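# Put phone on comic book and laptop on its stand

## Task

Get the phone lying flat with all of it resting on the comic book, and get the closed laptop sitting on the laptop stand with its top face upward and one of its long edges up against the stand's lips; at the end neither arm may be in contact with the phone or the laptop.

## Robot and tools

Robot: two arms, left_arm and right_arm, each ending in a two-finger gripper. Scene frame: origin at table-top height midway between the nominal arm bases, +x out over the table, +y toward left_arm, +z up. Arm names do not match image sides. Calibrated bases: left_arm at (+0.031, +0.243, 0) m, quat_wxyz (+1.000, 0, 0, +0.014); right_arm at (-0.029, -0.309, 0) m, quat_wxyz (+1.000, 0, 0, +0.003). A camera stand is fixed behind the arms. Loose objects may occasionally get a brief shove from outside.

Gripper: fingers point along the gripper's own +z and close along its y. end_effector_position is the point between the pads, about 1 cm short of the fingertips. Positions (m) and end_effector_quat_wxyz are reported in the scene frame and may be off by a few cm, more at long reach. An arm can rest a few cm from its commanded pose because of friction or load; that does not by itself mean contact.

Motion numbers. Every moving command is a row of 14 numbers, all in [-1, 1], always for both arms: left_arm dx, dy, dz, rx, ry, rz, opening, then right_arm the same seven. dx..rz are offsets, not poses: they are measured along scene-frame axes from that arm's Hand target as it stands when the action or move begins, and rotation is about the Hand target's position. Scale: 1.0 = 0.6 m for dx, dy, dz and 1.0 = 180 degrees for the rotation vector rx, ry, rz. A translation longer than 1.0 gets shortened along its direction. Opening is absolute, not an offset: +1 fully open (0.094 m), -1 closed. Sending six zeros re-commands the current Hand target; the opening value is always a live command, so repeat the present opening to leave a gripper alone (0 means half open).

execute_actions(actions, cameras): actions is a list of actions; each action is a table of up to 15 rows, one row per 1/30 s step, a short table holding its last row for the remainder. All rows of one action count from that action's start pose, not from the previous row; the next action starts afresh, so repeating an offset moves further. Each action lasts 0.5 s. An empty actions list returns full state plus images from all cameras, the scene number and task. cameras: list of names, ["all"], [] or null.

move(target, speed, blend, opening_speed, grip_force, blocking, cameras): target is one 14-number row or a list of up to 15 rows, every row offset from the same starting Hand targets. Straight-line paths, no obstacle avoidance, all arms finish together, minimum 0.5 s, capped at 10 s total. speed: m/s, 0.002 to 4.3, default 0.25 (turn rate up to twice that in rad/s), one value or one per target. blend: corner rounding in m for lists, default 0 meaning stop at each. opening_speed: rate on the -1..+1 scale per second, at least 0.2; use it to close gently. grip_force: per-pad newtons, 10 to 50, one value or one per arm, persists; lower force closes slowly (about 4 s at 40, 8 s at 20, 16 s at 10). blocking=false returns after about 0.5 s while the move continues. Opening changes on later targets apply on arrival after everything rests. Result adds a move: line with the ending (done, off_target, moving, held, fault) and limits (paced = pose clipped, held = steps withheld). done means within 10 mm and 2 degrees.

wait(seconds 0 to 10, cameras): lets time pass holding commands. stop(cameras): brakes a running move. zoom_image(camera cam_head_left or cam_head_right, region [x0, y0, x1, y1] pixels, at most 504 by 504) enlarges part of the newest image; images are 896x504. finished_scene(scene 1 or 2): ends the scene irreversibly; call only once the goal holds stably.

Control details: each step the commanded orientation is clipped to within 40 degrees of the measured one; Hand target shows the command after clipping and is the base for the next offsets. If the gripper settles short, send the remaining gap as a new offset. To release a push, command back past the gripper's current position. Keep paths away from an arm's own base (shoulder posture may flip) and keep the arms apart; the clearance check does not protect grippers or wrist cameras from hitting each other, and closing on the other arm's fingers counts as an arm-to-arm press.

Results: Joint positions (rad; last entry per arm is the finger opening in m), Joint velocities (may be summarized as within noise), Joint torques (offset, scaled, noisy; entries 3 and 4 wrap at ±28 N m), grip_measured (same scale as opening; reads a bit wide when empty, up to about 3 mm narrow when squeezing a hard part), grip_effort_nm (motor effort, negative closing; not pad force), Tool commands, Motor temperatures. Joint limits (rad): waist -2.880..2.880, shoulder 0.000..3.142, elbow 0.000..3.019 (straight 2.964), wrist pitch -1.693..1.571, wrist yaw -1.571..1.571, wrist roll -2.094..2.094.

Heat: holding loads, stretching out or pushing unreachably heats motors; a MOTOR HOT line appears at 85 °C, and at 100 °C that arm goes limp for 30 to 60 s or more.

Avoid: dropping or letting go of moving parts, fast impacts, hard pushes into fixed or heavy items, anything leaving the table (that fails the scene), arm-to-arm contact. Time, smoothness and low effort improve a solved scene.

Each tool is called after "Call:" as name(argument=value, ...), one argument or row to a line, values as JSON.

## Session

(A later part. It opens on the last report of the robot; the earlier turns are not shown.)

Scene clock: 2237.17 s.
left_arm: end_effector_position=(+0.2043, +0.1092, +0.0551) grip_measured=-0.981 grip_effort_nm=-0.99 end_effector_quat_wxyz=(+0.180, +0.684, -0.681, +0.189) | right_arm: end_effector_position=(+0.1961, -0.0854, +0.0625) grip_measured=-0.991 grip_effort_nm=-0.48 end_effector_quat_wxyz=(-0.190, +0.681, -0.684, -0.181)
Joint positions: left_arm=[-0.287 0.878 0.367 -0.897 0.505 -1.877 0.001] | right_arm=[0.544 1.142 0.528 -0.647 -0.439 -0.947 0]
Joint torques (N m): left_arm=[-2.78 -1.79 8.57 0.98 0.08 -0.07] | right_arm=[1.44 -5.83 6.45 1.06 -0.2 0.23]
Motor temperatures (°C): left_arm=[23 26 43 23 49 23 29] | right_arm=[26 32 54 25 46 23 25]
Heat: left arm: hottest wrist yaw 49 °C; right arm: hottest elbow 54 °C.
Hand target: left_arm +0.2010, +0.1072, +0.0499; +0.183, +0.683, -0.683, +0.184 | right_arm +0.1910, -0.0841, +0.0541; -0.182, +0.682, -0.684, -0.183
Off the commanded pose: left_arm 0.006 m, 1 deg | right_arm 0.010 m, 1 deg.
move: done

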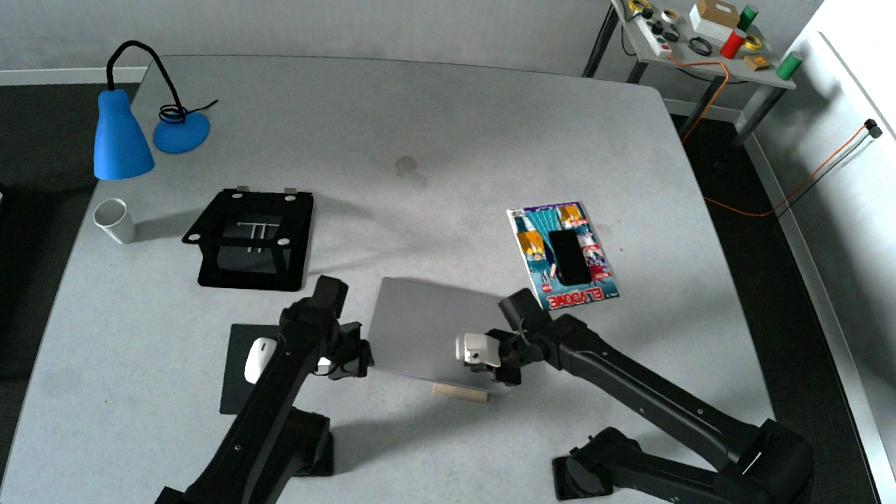

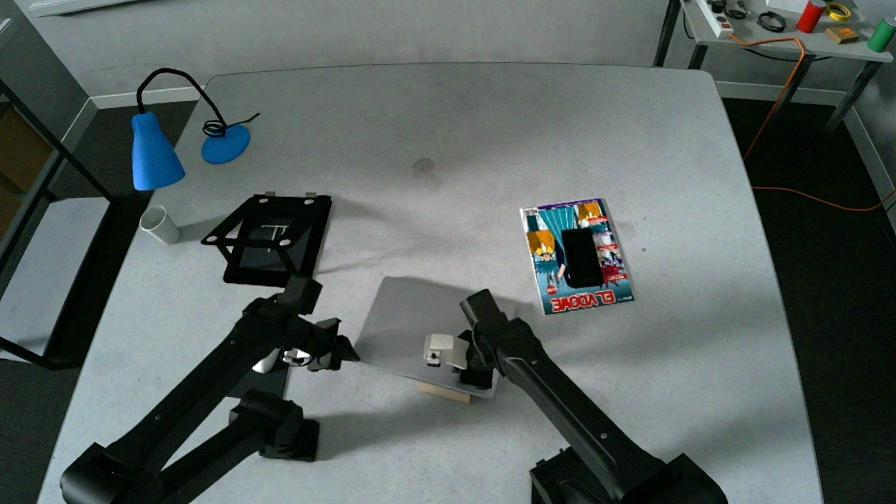

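Call:
move(
  target=[
    [0,0.02,0.1,0,0,0,-1, 0,0,0.12,0,0,0,-1],
    [0.05,0.25,0.3,0,0,0,-1, 0.0,-0.35,0.3,0,0,0,-1],
  ],
  speed=0.25,
  blend=0.03,
  cameras=["all"],
)

Call:
zoom_image(
  camera="cam_head_left",
  region=[350, 320, 530, 410],
)

Call:
zoom_image(
  camera="cam_head_right",
  region=[335, 320, 515, 410],
)

Scene clock: 2243.73 s.
left_arm: end_effector_position=(+0.2195, +0.2467, +0.2040) grip_measured=-0.981 grip_effort_nm=-0.99 end_effector_quat_wxyz=(+0.166, +0.696, -0.676, +0.177) | right_arm: end_effector_position=(+0.1762, -0.2869, +0.2141) grip_measured=-0.991 grip_effort_nm=-0.48 end_effector_quat_wxyz=(-0.170, +0.679, -0.686, -0.200)
Joint positions: left_arm=[0.409 0.898 0.795 -1.669 0.451 -1.117 0.001] | right_arm=[-0.303 0.952 0.842 -1.671 -0.491 -1.911 0]
Joint torques (N m): left_arm=[-0.73 -4.6 16.05 -0.38 0.12 0.1] | right_arm=[-0.38 -4.01 12.37 -0.65 -0.39 0.1]
Motor temperatures (°C): left_arm=[23 26 43 23 44 23 29] | right_arm=[26 32 53 25 40 23 25]
Heat: left arm: hottest wrist yaw 44 °C; right arm: hottest elbow 53 °C.
Hand target: left_arm +0.2310, +0.2572, +0.2300; +0.183, +0.683, -0.683, +0.184 | right_arm +0.1910, -0.2941, +0.2342; -0.182, +0.682, -0.684, -0.183
Off the commanded pose: left_arm 0.030 m, 3 deg | right_arm 0.026 m, 2 deg.
joint sent to its limit (left arm) — joint 4 (wrist pitch), lower limit. The joint targets are off in orientation, not in position.
joint sent to its limit (right arm) — joint 4 (wrist pitch), lower limit. The joint targets still meet the commanded pose.
move: off_target (left_arm, right_arm)

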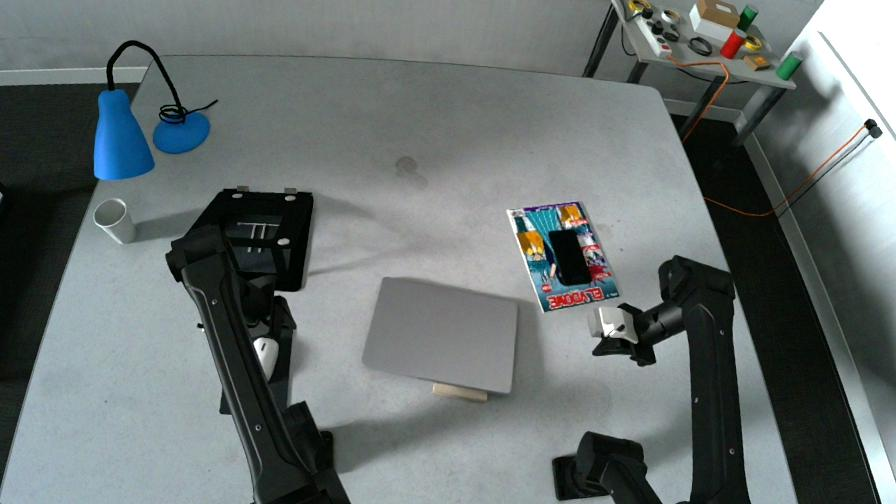

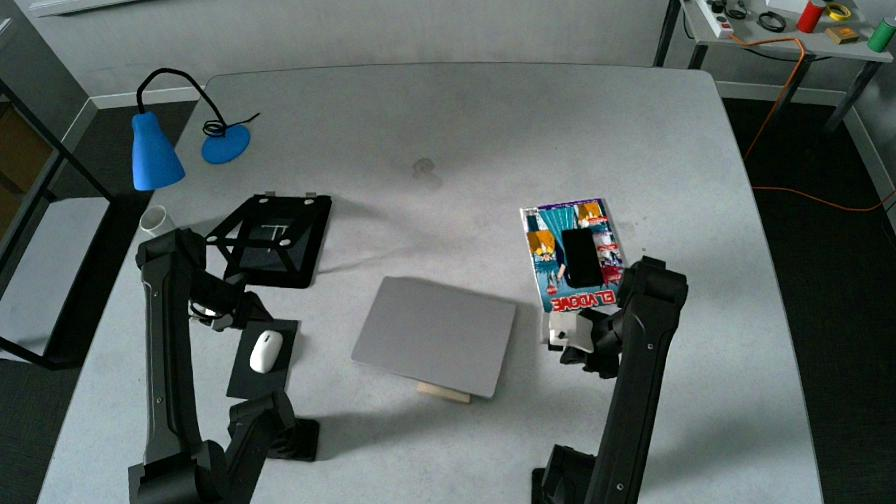

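Scaled by 2.800.

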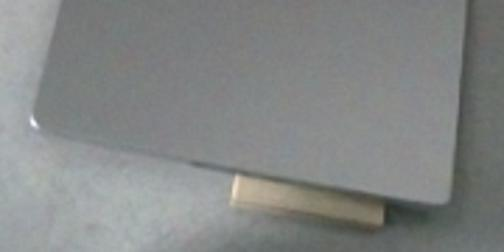

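Scaled by 2.800.

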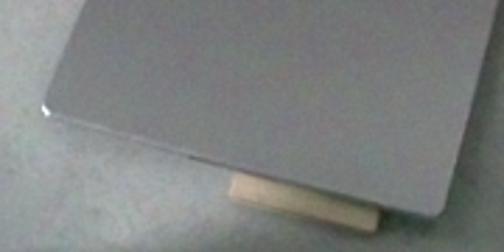

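Call:
move(
  target=[
    [0.08,0.12,0.05,0,0,0,-1, -0.068,0.4,-0.03,-0.1667,0,0,-1],
    [0.08,0.12,0.05,0,0,0,-1, -0.075,0.53,-0.2,-0.1667,0,0,-1],
    [0.08,0.12,0.05,0,0,0,-1, -0.075,0.53,-0.367,-0.1667,0,0,-1],
  ],
  speed=[0.3,0.25,0.15],
  blend=[0.04,0.01,0],
  cameras=["all"],
)

Call:
zoom_image(
  camera="cam_head_left",
  region=[350, 320, 530, 420],
)

Scene clock: 2287.07 s.
left_arm: end_effector_position=(+0.2668, +0.3152, +0.2365) grip_measured=-0.981 grip_effort_nm=-0.99 end_effector_quat_wxyz=(+0.124, +0.703, -0.675, +0.187) | right_arm: end_effector_position=(+0.1501, +0.0243, +0.0226) grip_measured=-0.991 grip_effort_nm=-0.48 end_effector_quat_wxyz=(-0.005, +0.705, -0.709, -0.003)
Joint positions: left_arm=[0.562 1.06 0.986 -1.671 0.42 -0.985 0.001] | right_arm=[1.073 1.543 0.862 -0.879 -0.003 -0.486 0]
Joint torques (N m): left_arm=[-0.38 -6.18 16.58 -0.44 0.09 0.11] | right_arm=[1.26 -12.1 5.94 0.55 0.07 0.22]
Motor temperatures (°C): left_arm=[22 26 45 23 34 23 30] | right_arm=[26 32 53 25 31 23 25]
Heat: left arm: hottest elbow 45 °C; right arm: hottest elbow 53 °C.
Hand target: left_arm +0.2791, +0.3293, +0.2600; +0.182, +0.683, -0.683, +0.184 | right_arm +0.1460, +0.0238, +0.0140; +0.001, +0.706, -0.708, +0.000
Off the commanded pose: left_arm 0.030 m, 7 deg | right_arm 0.009 m, 1 deg.
joint sent to its limit (left arm) — joint 4 (wrist pitch), lower limit. The joint targets are off in orientation, not in position.
move: off_target (left_arm)

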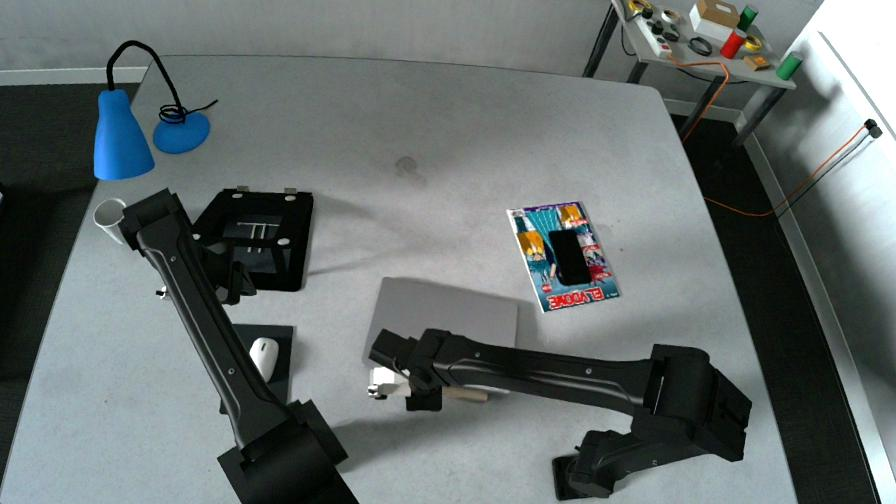

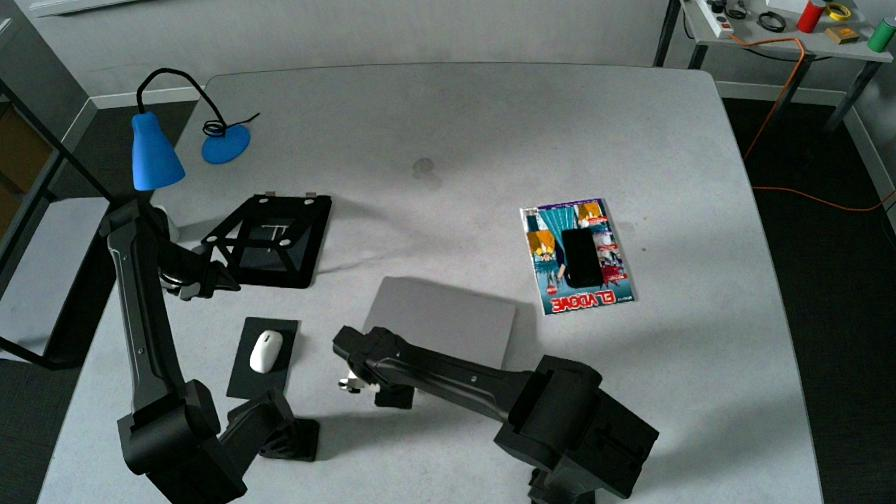

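Scaled by 2.800.

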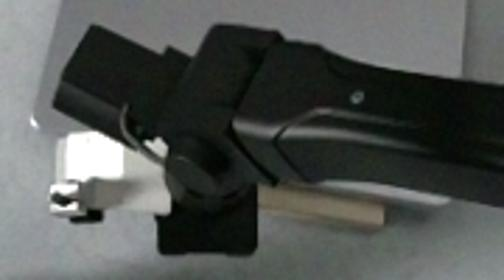

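Call:
move(
  target=[0,0,0,0,0,0,-1, 0,-0.097,0,0,0,0,-1],
  speed=0.08,
  cameras=["all"],
)

Call:
zoom_image(
  camera="cam_head_left",
  region=[350, 260, 550, 420],
)

Scene clock: 2291.27 s.
left_arm: end_effector_position=(+0.2668, +0.3152, +0.2365) grip_measured=-0.981 grip_effort_nm=-0.99 end_effector_quat_wxyz=(+0.124, +0.703, -0.675, +0.187) | right_arm: end_effector_position=(+0.1431, -0.0308, +0.0123) grip_measured=-0.991 grip_effort_nm=-0.48 end_effector_quat_wxyz=(+0.009, +0.707, -0.707, +0.001)
Joint positions: left_arm=[0.562 1.06 0.986 -1.671 0.42 -0.985 0.001] | right_arm=[1.013 1.458 0.73 -0.86 -0.001 -0.552 0]
Joint torques (N m): left_arm=[-0.38 -5.48 16.4 -0.44 0.06 0.1] | right_arm=[-0.26 -12.86 5.26 0.49 0.03 0.05]
Heat: left arm: hottest elbow 46 °C; right arm: hottest elbow 53 °C.
Hand target: left_arm +0.2791, +0.3293, +0.2600; +0.182, +0.683, -0.683, +0.184 | right_arm +0.1459, -0.0345, +0.0138; +0.001, +0.706, -0.708, +0.000
Off the commanded pose: left_arm 0.030 m, 7 deg | right_arm 0.005 m, 1 deg.
joint sent to its limit (left arm) — joint 4 (wrist pitch), lower limit. The joint targets are off in orientation, not in position.
move: off_target (left_arm)

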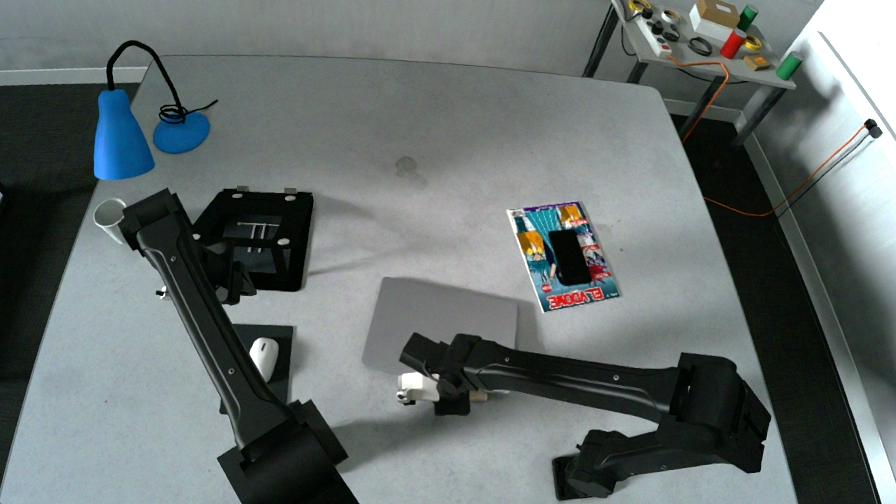

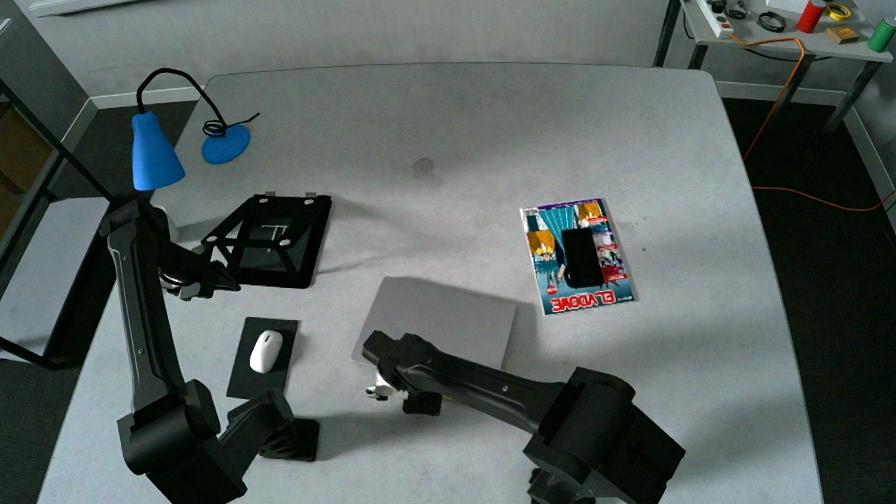

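Scaled by 2.520.

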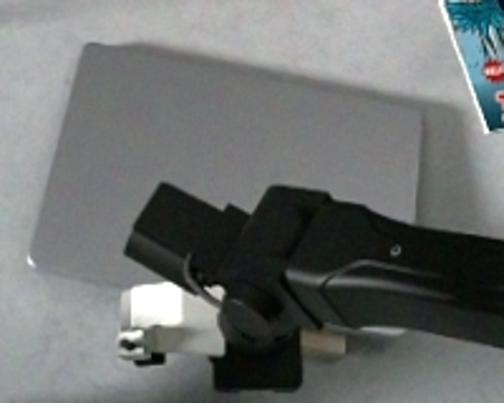

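Call:
move(
  target=[
    [0,0,0,0,0,0,-1, -0.05,0.05,0.0,0,0,0,-1],
    [0,0,0,0,0,0,-1, -0.03,-0.25,0.37,0,0,0,-1],
    [0,0,0,0,0,0,-1, -0.03,-0.4,0.37,0,0,0,-1],
  ],
  speed=[0.15,0.3,0.3],
  blend=[0.01,0.05,0],
  cameras=["all"],
)

Call:
zoom_image(
  camera="cam_head_left",
  region=[350, 320, 530, 420],
)

Call:
zoom_image(
  camera="cam_head_right",
  region=[335, 320, 515, 420],
)

Scene clock: 2300.10 s.
left_arm: end_effector_position=(+0.2668, +0.3152, +0.2365) grip_measured=-0.981 grip_effort_nm=-0.99 end_effector_quat_wxyz=(+0.124, +0.703, -0.675, +0.187) | right_arm: end_effector_position=(+0.1192, -0.2747, +0.2149) grip_measured=-0.991 grip_effort_nm=-0.48 end_effector_quat_wxyz=(-0.001, +0.707, -0.707, +0.003)
Joint positions: left_arm=[0.562 1.06 0.986 -1.671 0.42 -0.985 0.001] | right_arm=[0.232 0.684 0.79 -1.672 0.004 -1.334 0]
Joint torques (N m): left_arm=[0.03 -5.66 16.59 -0.32 0.1 0.08] | right_arm=[-0.32 -0.85 12.19 -0.2 -0.11 0.11]
Heat: left arm: hottest elbow 46 °C; right arm: hottest elbow 51 °C.
Hand target: left_arm +0.2791, +0.3293, +0.2600; +0.182, +0.683, -0.683, +0.184 | right_arm +0.1279, -0.2744, +0.2359; +0.001, +0.706, -0.709, +0.000
Off the commanded pose: left_arm 0.030 m, 7 deg | right_arm 0.023 m, 0 deg.
joint sent to its limit (left arm) — joint 4 (wrist pitch), lower limit. The joint targets are off in orientation, not in position.
joint sent to its limit (right arm) — joint 4 (wrist pitch), lower limit. The joint targets are off in orientation, not in position.
move: off_target (left_arm, right_arm); blend cut to 0.045 m at target 2

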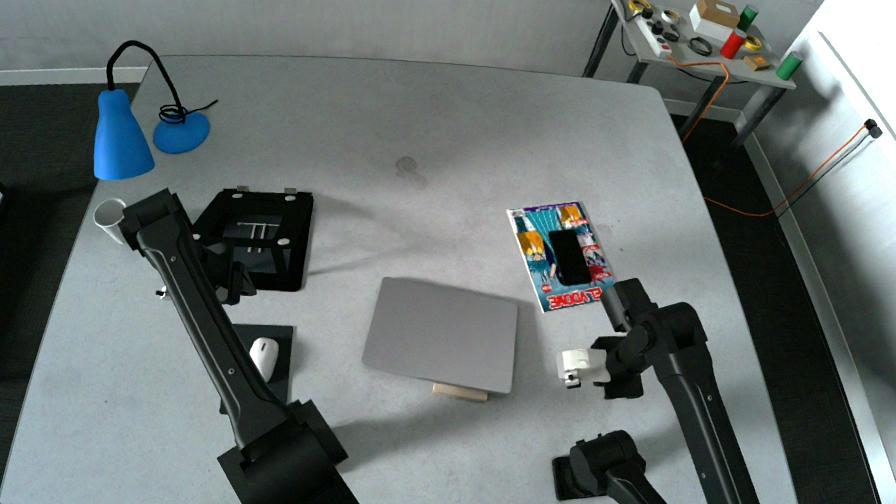

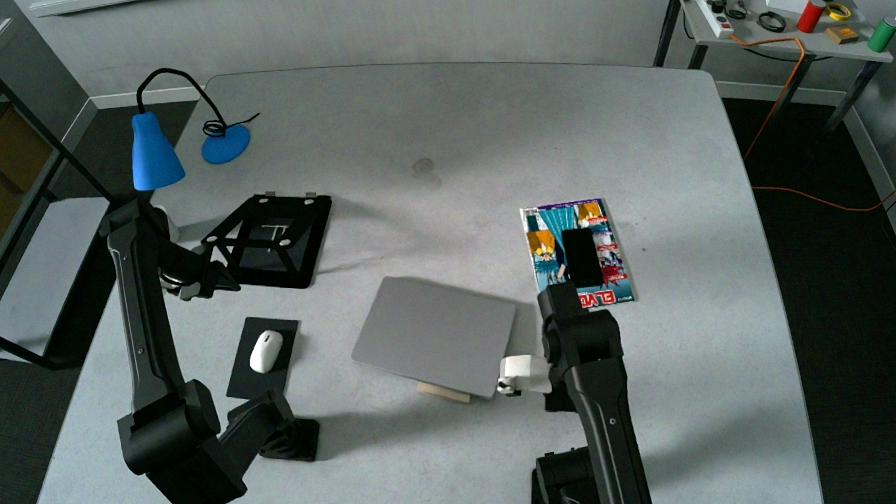

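Scaled by 2.800.

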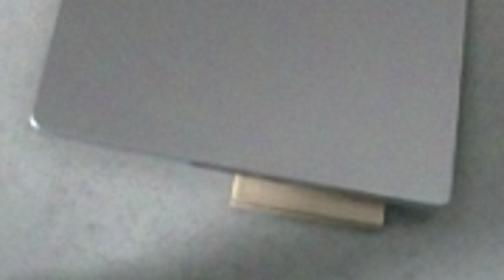

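Scaled by 2.800.

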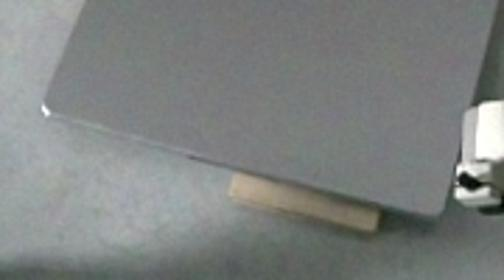

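Call:
move(
  target=[
    [0,0,0,0,0,0,-1, -0.013,0.507,-0.06,0,0,0,-1],
    [0,0,0,0,0,0,-1, -0.013,0.507,-0.37,0,0,0,-1],
    [0,0,0,0,0,0,-1, 0.0535,0.499,-0.37,0,0,0,-1],
    [0,0,0,0,0,0,-1, 0.0535,0.397,-0.37,0,0,0,-1],
  ],
  speed=[0.3,0.25,0.1,0.08],
  blend=[0.04,0.0,0.0,0],
  cameras=["all"],
)

Call:
zoom_image(
  camera="cam_head_left",
  region=[350, 260, 550, 420],
)

Scene clock: 2311.47 s.
left_arm: end_effector_position=(+0.2668, +0.3152, +0.2365) grip_measured=-0.981 grip_effort_nm=-0.99 end_effector_quat_wxyz=(+0.124, +0.703, -0.675, +0.187) | right_arm: end_effector_position=(+0.1592, -0.0301, +0.0129) grip_measured=-0.991 grip_effort_nm=-0.48 end_effector_quat_wxyz=(+0.000, +0.707, -0.708, -0.001)
Joint positions: left_arm=[0.562 1.06 0.986 -1.671 0.42 -0.985 0.001] | right_arm=[0.973 1.469 0.744 -0.846 -0.002 -0.591 0]
Joint torques (N m): left_arm=[-0.26 -5.83 16.53 -0.36 0.11 0.1] | right_arm=[-0.26 -12.57 5.67 -0.05 0.06 0.04]
Heat: left arm: hottest elbow 46 °C; right arm: hottest elbow 52 °C.
Hand target: left_arm +0.2791, +0.3293, +0.2600; +0.182, +0.683, -0.683, +0.184 | right_arm +0.1600, -0.0363, +0.0139; +0.001, +0.706, -0.709, +0.000
Off the commanded pose: left_arm 0.030 m, 7 deg | right_arm 0.006 m, 0 deg.
joint sent to its limit (left arm) — joint 4 (wrist pitch), lower limit. The joint targets are off in orientation, not in position.
move: off_target (left_arm)

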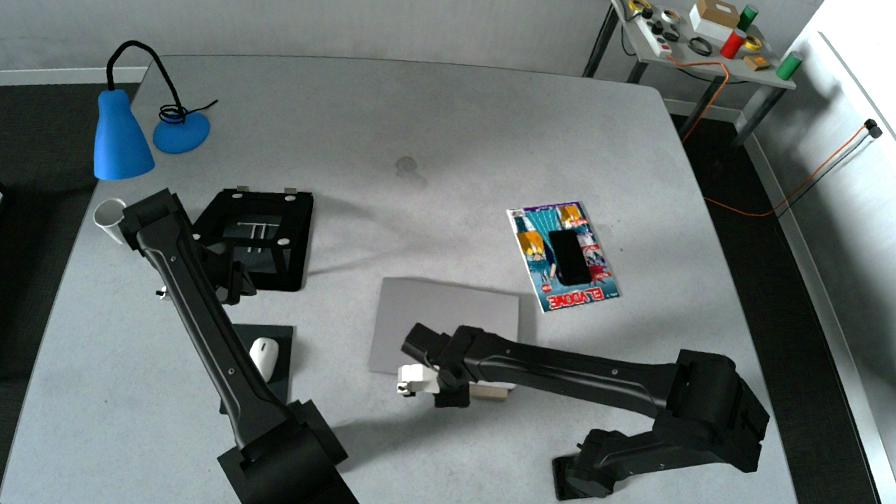

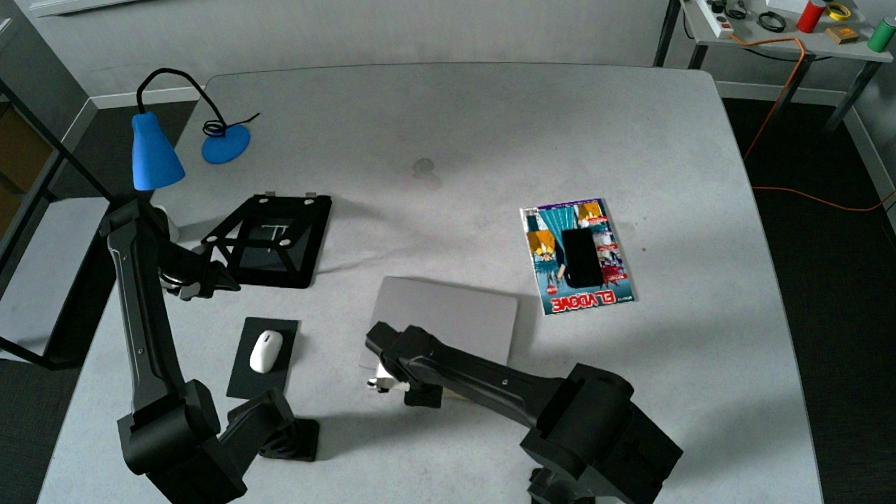

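Scaled by 2.520.

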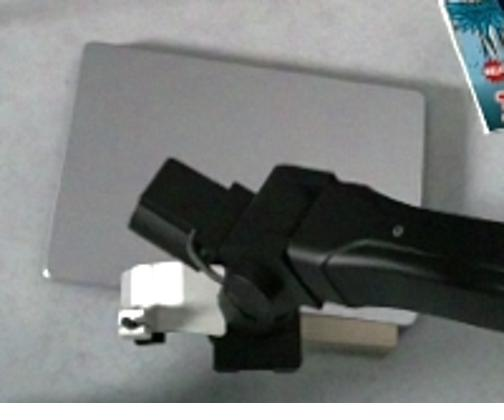

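Call:
move(
  target=[
    [0,0,0,0,0,0,-1, 0.0,0.04,0.0,0,0,0,-1],
    [0,0,0,0,0,0,-1, -0.07,0.04,0.0,0,0,0,-1],
    [0,0,0,0,0,0,-1, -0.06,-0.25,0.37,0,0,0,-1],
    [0,0,0,0,0,0,-1, -0.06,-0.45,0.37,0,0,0,-1],
  ],
  speed=[0.1,0.15,0.3,0.3],
  blend=[0.01,0.01,0.05,0],
  cameras=["all"],
)

Call:
zoom_image(
  camera="cam_head_left",
  region=[360, 320, 540, 420],
)

Call:
zoom_image(
  camera="cam_head_right",
  region=[335, 320, 515, 420],
)

Scene clock: 2319.30 s.
left_arm: end_effector_position=(+0.2668, +0.3152, +0.2365) grip_measured=-0.981 grip_effort_nm=-0.99 end_effector_quat_wxyz=(+0.124, +0.703, -0.675, +0.187) | right_arm: end_effector_position=(+0.1175, -0.3048, +0.2182) grip_measured=-0.991 grip_effort_nm=-0.47 end_effector_quat_wxyz=(-0.015, +0.707, -0.707, +0.017)
Joint positions: left_arm=[0.562 1.06 0.986 -1.671 0.42 -0.985 0.001] | right_arm=[0.033 0.635 0.782 -1.673 0.004 -1.533 0]
Joint torques (N m): left_arm=[-0.15 -5.71 16.55 -0.46 0.05 0.12] | right_arm=[-0.26 0.21 11.59 -0.16 -0.11 0.11]
Heat: left arm: hottest elbow 46 °C; right arm: hottest elbow 51 °C.
Hand target: left_arm +0.2791, +0.3293, +0.2600; +0.182, +0.683, -0.683, +0.184 | right_arm +0.1240, -0.3062, +0.2358; +0.001, +0.706, -0.709, +0.000
Off the commanded pose: left_arm 0.030 m, 7 deg | right_arm 0.019 m, 3 deg.
joint sent to its limit (left arm) — joint 4 (wrist pitch), lower limit. The joint targets are off in orientation, not in position.
joint sent to its limit (right arm) — joint 4 (wrist pitch), lower limit. The joint targets are off in orientation, not in position.
move: off_target (left_arm, right_arm)

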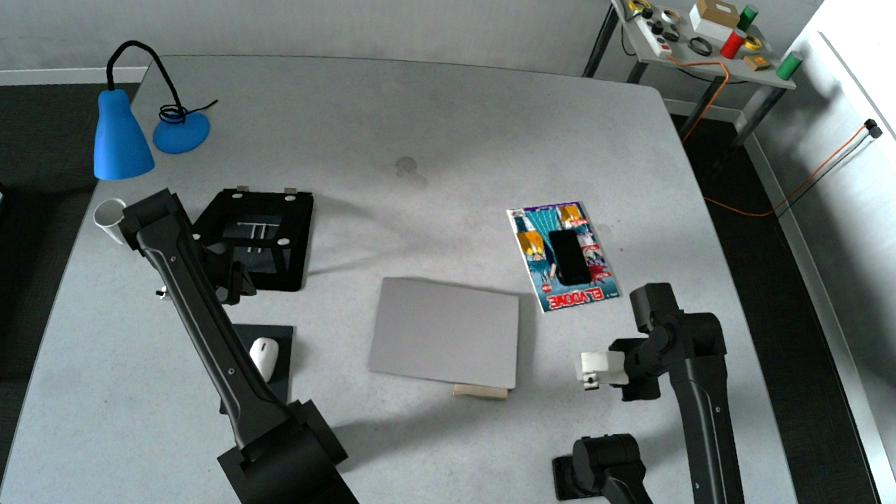

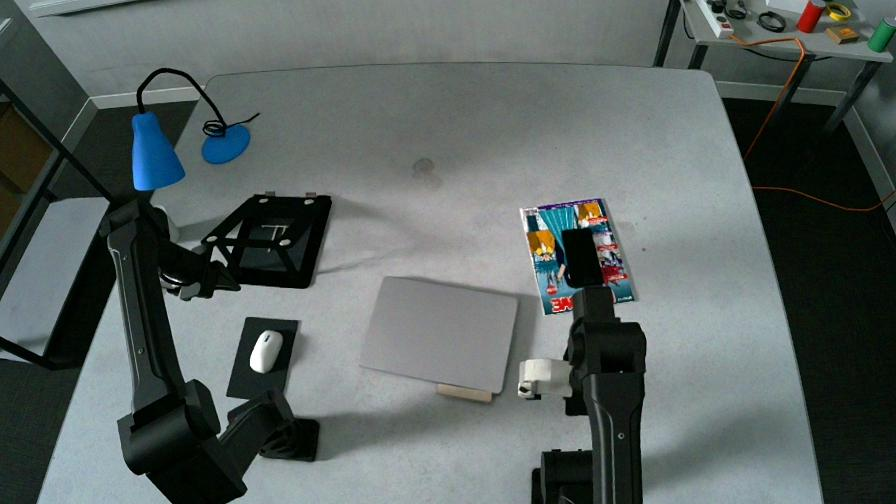

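Scaled by 2.800.

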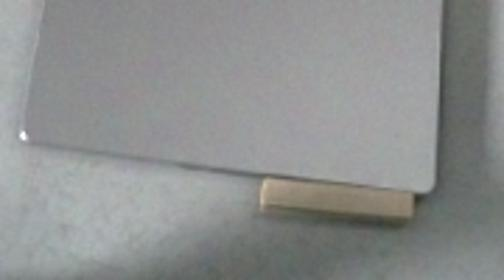

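Scaled by 2.800.

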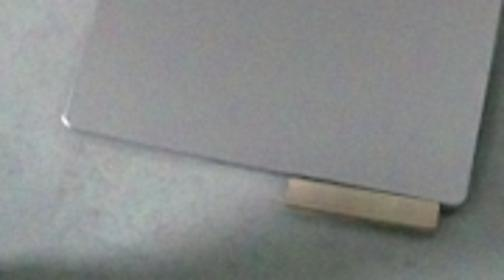

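Call:
move(
  target=[
    [-0.132,-0.2,0.0,0.1306,-0.1306,-0.4875,1, -0.02,0.26,-0.1,0,0,-0.5,1],
    [-0.223,-0.44,-0.2,0.1306,-0.1306,-0.4875,1, -0.023,0.327,-0.2,0,0,-0.5,1],
    [-0.223,-0.44,-0.41,0.1306,-0.1306,-0.4875,1, -0.023,0.327,-0.37,0,0,-0.5,1],
  ],
  speed=[0.3,0.25,0.2],
  blend=[0.02,0.02,0],
  cameras=["all"],
)

Scene clock: 2345.37 s.
left_arm: end_effector_position=(+0.1483, +0.0655, +0.0183) grip_measured=+0.998 grip_effort_nm=0.13 end_effector_quat_wxyz=(+0.000, -0.004, +1.000, -0.004) | right_arm: end_effector_position=(+0.1147, -0.1089, +0.0207) grip_measured=+0.999 grip_effort_nm=0.06 end_effector_quat_wxyz=(+0.003, +0.005, +1.000, +0.008)
Joint positions: left_arm=[-1.007 1.091 0.44 -0.913 0.005 -0.986 0.094] | right_arm=[0.943 1.191 0.515 -0.879 -0.004 0.958 0.094]
Joint torques (N m): left_arm=[-2.37 -4.95 7.94 0.69 -0.16 -0.1] | right_arm=[1.49 -5.54 5.79 0.64 0.15 0.21]
Heat: left arm: hottest elbow 47 °C; right arm: hottest elbow 52 °C.
Hand target: left_arm +0.1453, +0.0651, +0.0141; +0.000, +0.000, +1.000, -0.001 | right_arm +0.1103, -0.1102, +0.0138; -0.001, +0.002, +1.000, +0.001
Off the commanded pose: left_arm 0.005 m, 1 deg | right_arm 0.008 m, 1 deg.
move: done

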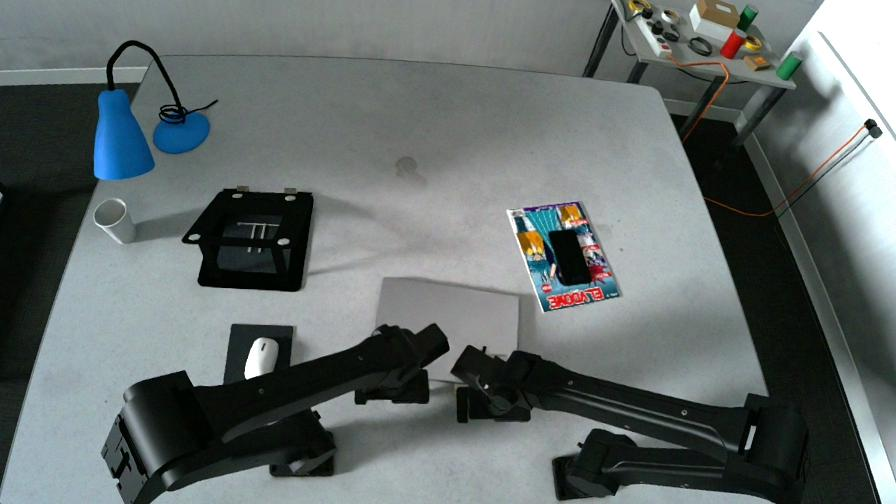

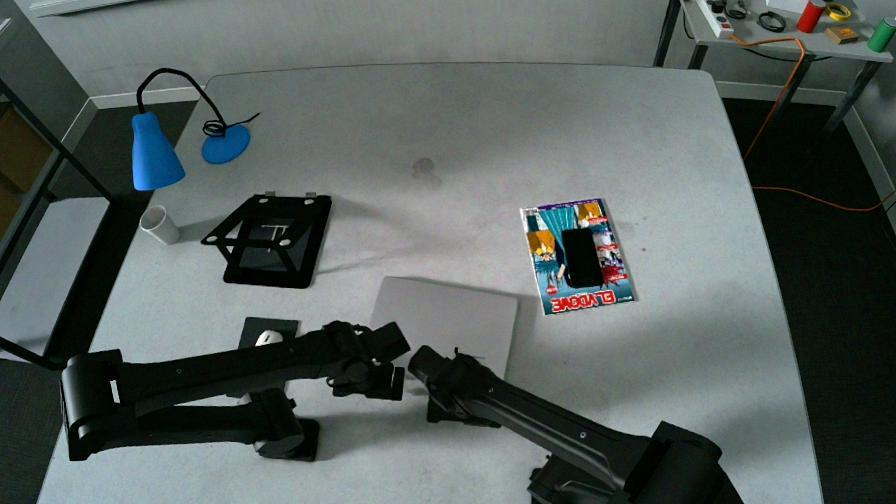

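Call:
move(
  target=[0.365,0,0,0,0,0,1, 0.395,0,0,0,0,0,1],
  speed=0.12,
  cameras=["all"],
)

Call:
zoom_image(
  camera="cam_head_left",
  region=[340, 190, 540, 340],
)

Scene clock: 2350.13 s.
left_arm: end_effector_position=(+0.3397, +0.0705, +0.0104) grip_measured=+0.998 grip_effort_nm=0.12 end_effector_quat_wxyz=(-0.015, +0.006, +1.000, +0.003) | right_arm: end_effector_position=(+0.3152, -0.1165, +0.0129) grip_measured=+0.999 grip_effort_nm=0.06 end_effector_quat_wxyz=(-0.018, -0.015, +1.000, -0.003)
Joint positions: left_arm=[-0.531 1.532 0.807 -0.875 0.009 -0.491 0.094] | right_arm=[0.501 1.623 0.928 -0.91 -0.012 0.477 0.094]
Joint torques (N m): left_arm=[0.21 -9.99 12.44 0.55 -0.21 0.02] | right_arm=[-0.91 -11.05 10.77 0.68 0.39 0.28]
Heat: left arm: hottest elbow 46 °C; right arm: hottest elbow 52 °C.
Hand target: left_arm +0.3642, +0.0651, +0.0139; +0.000, +0.000, +1.000, -0.001 | right_arm +0.3472, -0.1102, +0.0137; -0.001, +0.002, +1.000, +0.001
Off the commanded pose: left_arm 0.025 m, 2 deg | right_arm 0.033 m, 3 deg.
move: off_target (left_arm, right_arm)

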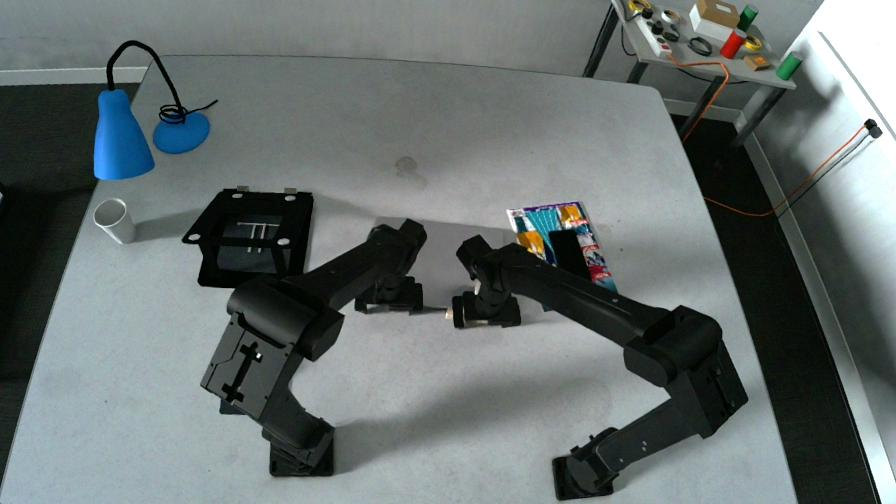

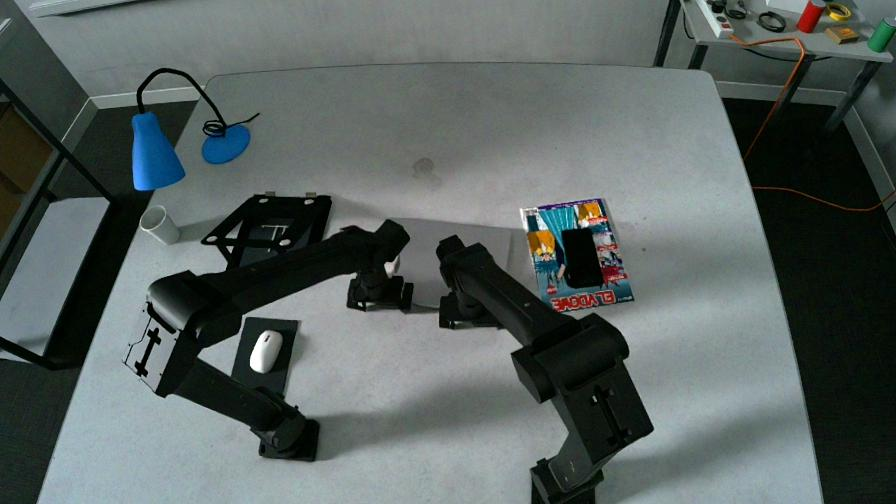

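Scaled by 2.520.

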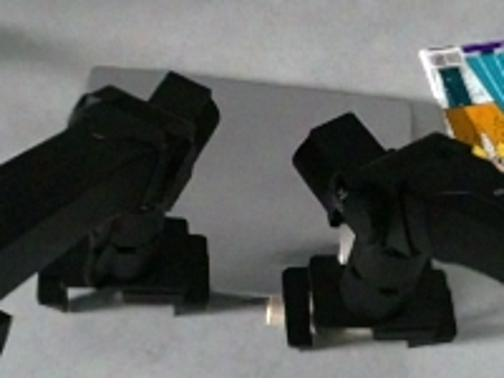

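Call:
move(
  target=[
    [-0.157,0,0.01,0,0,0,1, -0.162,0,0.01,0,0,0,1],
    [-0.157,0.09,0.393,0,0,0,1, -0.162,-0.15,0.344,0,0,0,1],
    [0.01,0.29,0.393,-0.1306,-0.1306,-0.4875,-1, 0.021,-0.233,0.31,0.1306,-0.1306,0.4875,-1],
    [0.04,0.208,0.143,-0.1306,-0.1306,-0.4875,-1, 0.091,-0.2,0.144,0.1306,-0.1306,0.4875,-1],
  ],
  speed=[0.2,0.3,0.3,0.25],
  blend=[0.01,0.04,0.0,0],
  cameras=["all"],
)

Call:
zoom_image(
  camera="cam_head_left",
  region=[330, 190, 550, 350],
)

Scene clock: 2373.13 s.
left_arm: end_effector_position=(+0.3890, +0.1955, +0.1035) grip_measured=-0.981 grip_effort_nm=-1.00 end_effector_quat_wxyz=(+0.183, +0.682, +0.685, -0.181) | right_arm: end_effector_position=(+0.4013, -0.2354, +0.1083) grip_measured=-0.991 grip_effort_nm=-0.50 end_effector_quat_wxyz=(-0.186, +0.682, -0.685, -0.178)
Joint positions: left_arm=[0.082 1.417 0.906 -1.118 0.517 1.692 0.001] | right_arm=[-0.033 1.57 1.091 -1.094 -0.52 -1.595 0]
Joint torques (N m): left_arm=[-2.61 -11.05 8.28 0.39 0.41 -0.03] | right_arm=[1.32 -14.04 7.31 0.49 -0.4 0.23]
Heat: left arm: hottest elbow 47 °C; right arm: hottest elbow 52 °C.
Hand target: left_arm +0.3883, +0.1899, +0.0998; +0.182, +0.683, +0.683, -0.184 | right_arm +0.4019, -0.2301, +0.1002; -0.181, +0.682, -0.684, -0.183
Off the commanded pose: left_arm 0.007 m, 0 deg | right_arm 0.010 m, 1 deg.
move: done; target 3's new opening was sent with left_arm's hand 0.029 m and 3 deg from that target

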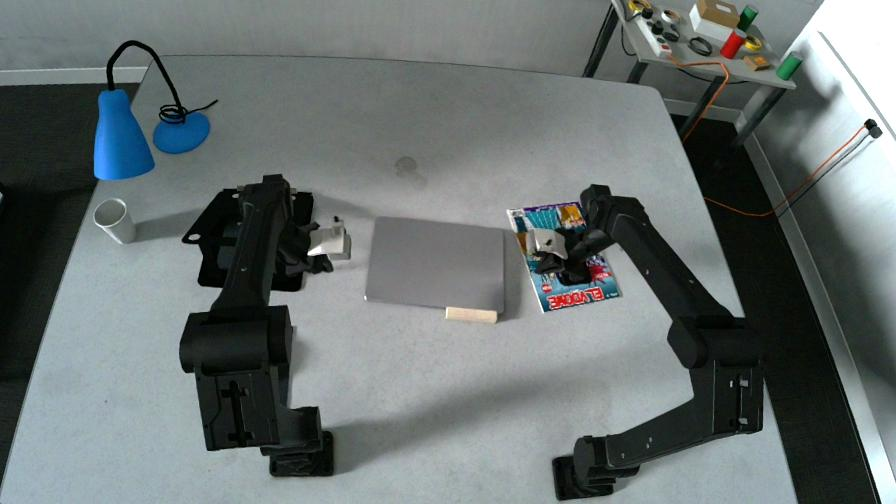

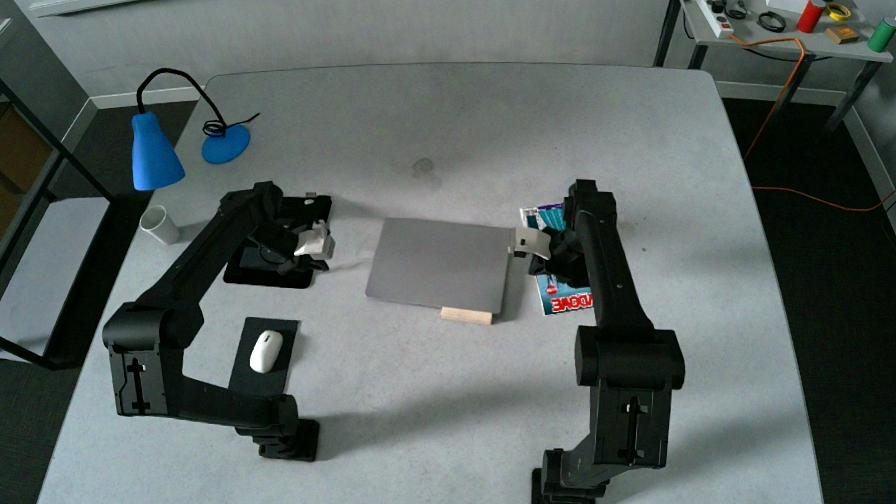

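Scaled by 2.291.

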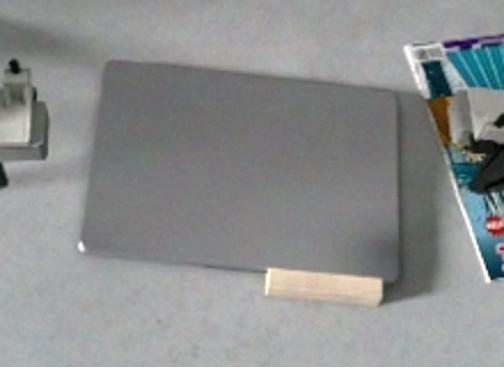

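Call:
move(
  target=[
    [0,-0.015,-0.148,0,0,0,-1, 0,0.03,-0.152,0,0,0,-1],
    [0,-0.215,-0.148,0,0,0,-1, 0,0.332,-0.152,0,0,0,-1],
  ],
  speed=[0.2,0.08],
  cameras=["all"],
)

Call:
zoom_image(
  camera="cam_head_left",
  region=[330, 190, 550, 350],
)

Scene clock: 2382.60 s.
left_arm: end_effector_position=(+0.3967, +0.1430, +0.0123) grip_measured=-0.981 grip_effort_nm=-0.98 end_effector_quat_wxyz=(+0.157, +0.636, +0.741, -0.146) | right_arm: end_effector_position=(+0.4089, -0.1590, +0.0156) grip_measured=-0.991 grip_effort_nm=-0.49 end_effector_quat_wxyz=(+0.142, -0.615, +0.764, +0.134)
Joint positions: left_arm=[-0.104 1.543 0.77 -0.712 0.423 1.325 0.001] | right_arm=[0.19 1.696 0.99 -0.73 -0.371 -1.136 0]
Joint torques (N m): left_arm=[-13.63 -11.05 7.04 2.24 3.68 -0.19] | right_arm=[14.62 -12.98 7.88 3.23 -4.18 0.23]
Heat: left arm: hottest elbow 45 °C; right arm: hottest elbow 51 °C.
Hand target: left_arm +0.3883, +0.0608, +0.0110; +0.182, +0.683, +0.683, -0.184 | right_arm +0.4018, -0.0310, +0.0089; +0.181, -0.682, +0.684, +0.184
Off the commanded pose: left_arm 0.083 m, 10 deg | right_arm 0.128 m, 14 deg.
move: off_target (left_arm, right_arm)

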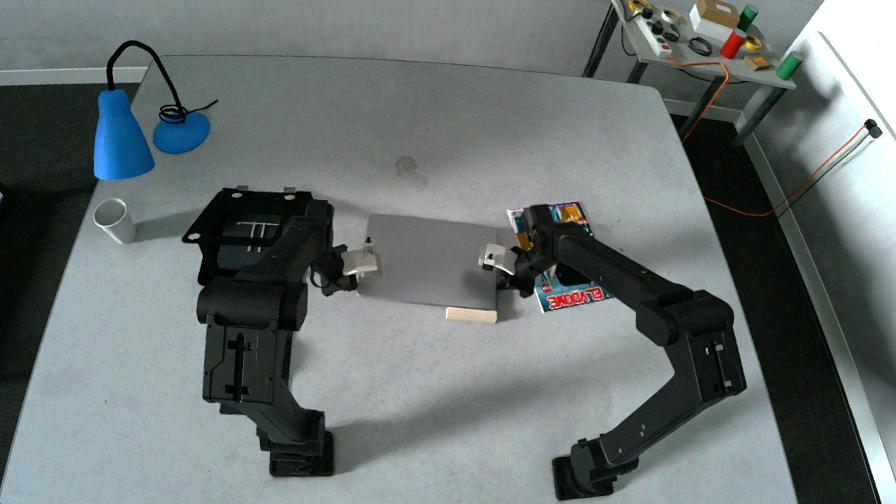

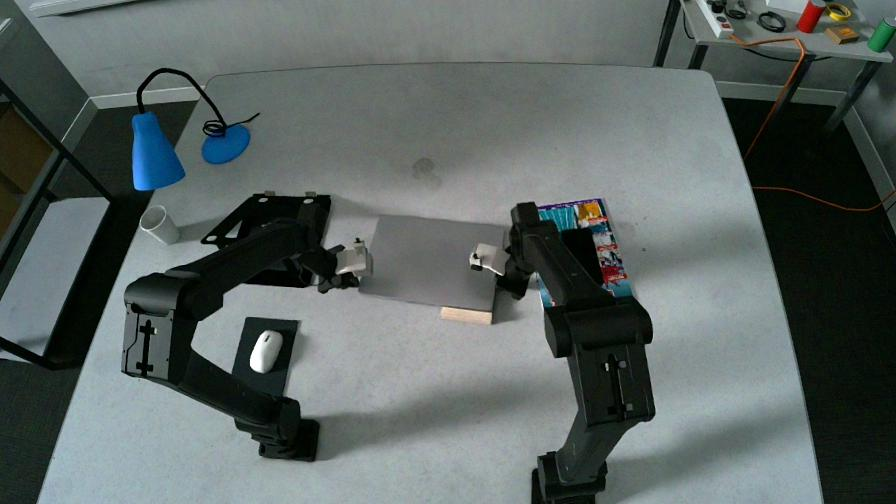

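Scaled by 2.291.

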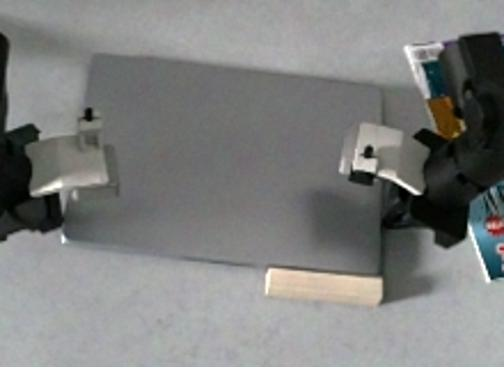

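Call:
move(
  target=[0,0,0.2,0,0,0,-1, 0,0,0.3,0,0,0,-1],
  speed=0.12,
  cameras=["all"],
)

Call:
zoom_image(
  camera="cam_head_left",
  region=[330, 190, 550, 350],
)

Scene clock: 2389.00 s.
left_arm: end_effector_position=(+0.3991, +0.1478, +0.0992) grip_measured=-0.981 grip_effort_nm=-0.98 end_effector_quat_wxyz=(+0.153, +0.635, +0.746, -0.130) | right_arm: end_effector_position=(+0.3310, -0.1442, +0.0949) grip_measured=-0.991 grip_effort_nm=-0.47 end_effector_quat_wxyz=(+0.032, -0.627, +0.755, +0.188)
Joint positions: left_arm=[-0.104 1.377 0.879 -0.973 0.392 1.315 0.001] | right_arm=[0.266 1.541 1.046 -1.177 -0.371 -1.133 0]
Joint torques (N m): left_arm=[-13.1 -12.69 13.2 -1.07 4.78 -0.04] | right_arm=[10.05 -19.37 20.42 1.85 -4.64 0.14]
Motor temperatures (°C): left_arm=[23 26 45 23 42 23 29] | right_arm=[26 33 51 25 43 23 25]
Heat: left arm: hottest elbow 45 °C; right arm: hottest elbow 51 °C.
Hand target: left_arm +0.3883, +0.0609, +0.1310; +0.182, +0.683, +0.683, -0.183 | right_arm +0.4018, -0.0308, +0.1891; +0.182, -0.682, +0.684, +0.183
Off the commanded pose: left_arm 0.093 m, 11 deg | right_arm 0.163 m, 20 deg.
move: off_target (left_arm, right_arm)

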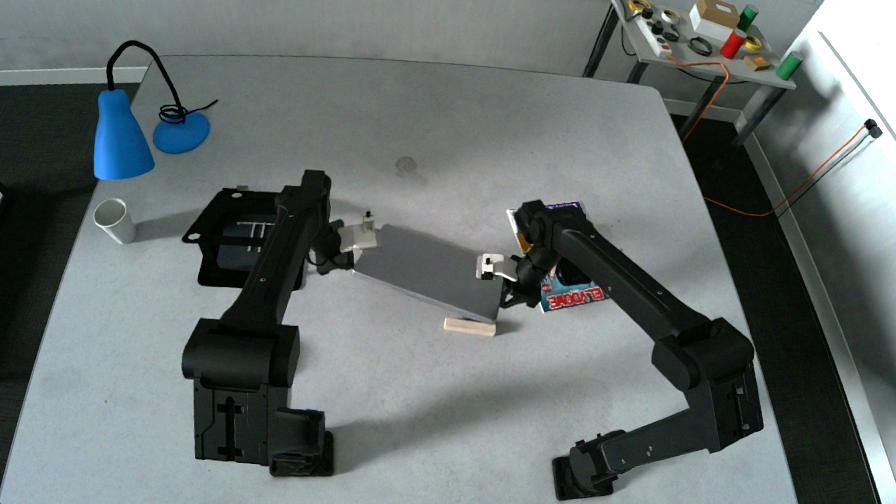

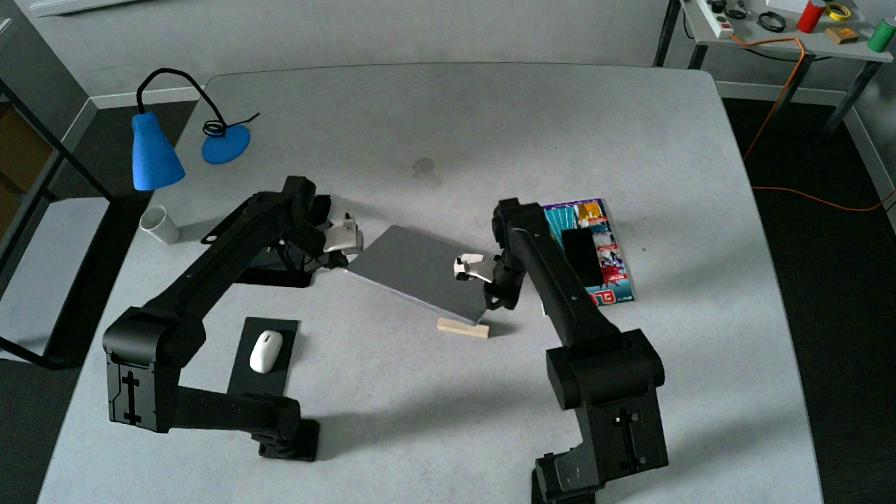

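Scaled by 2.291.

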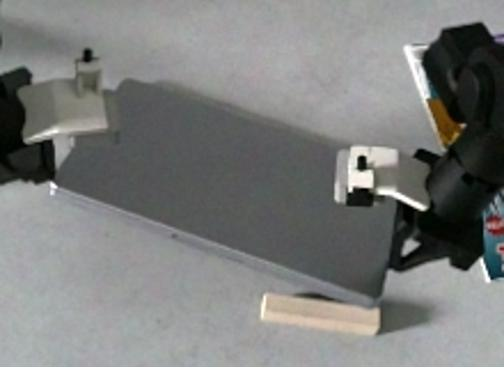

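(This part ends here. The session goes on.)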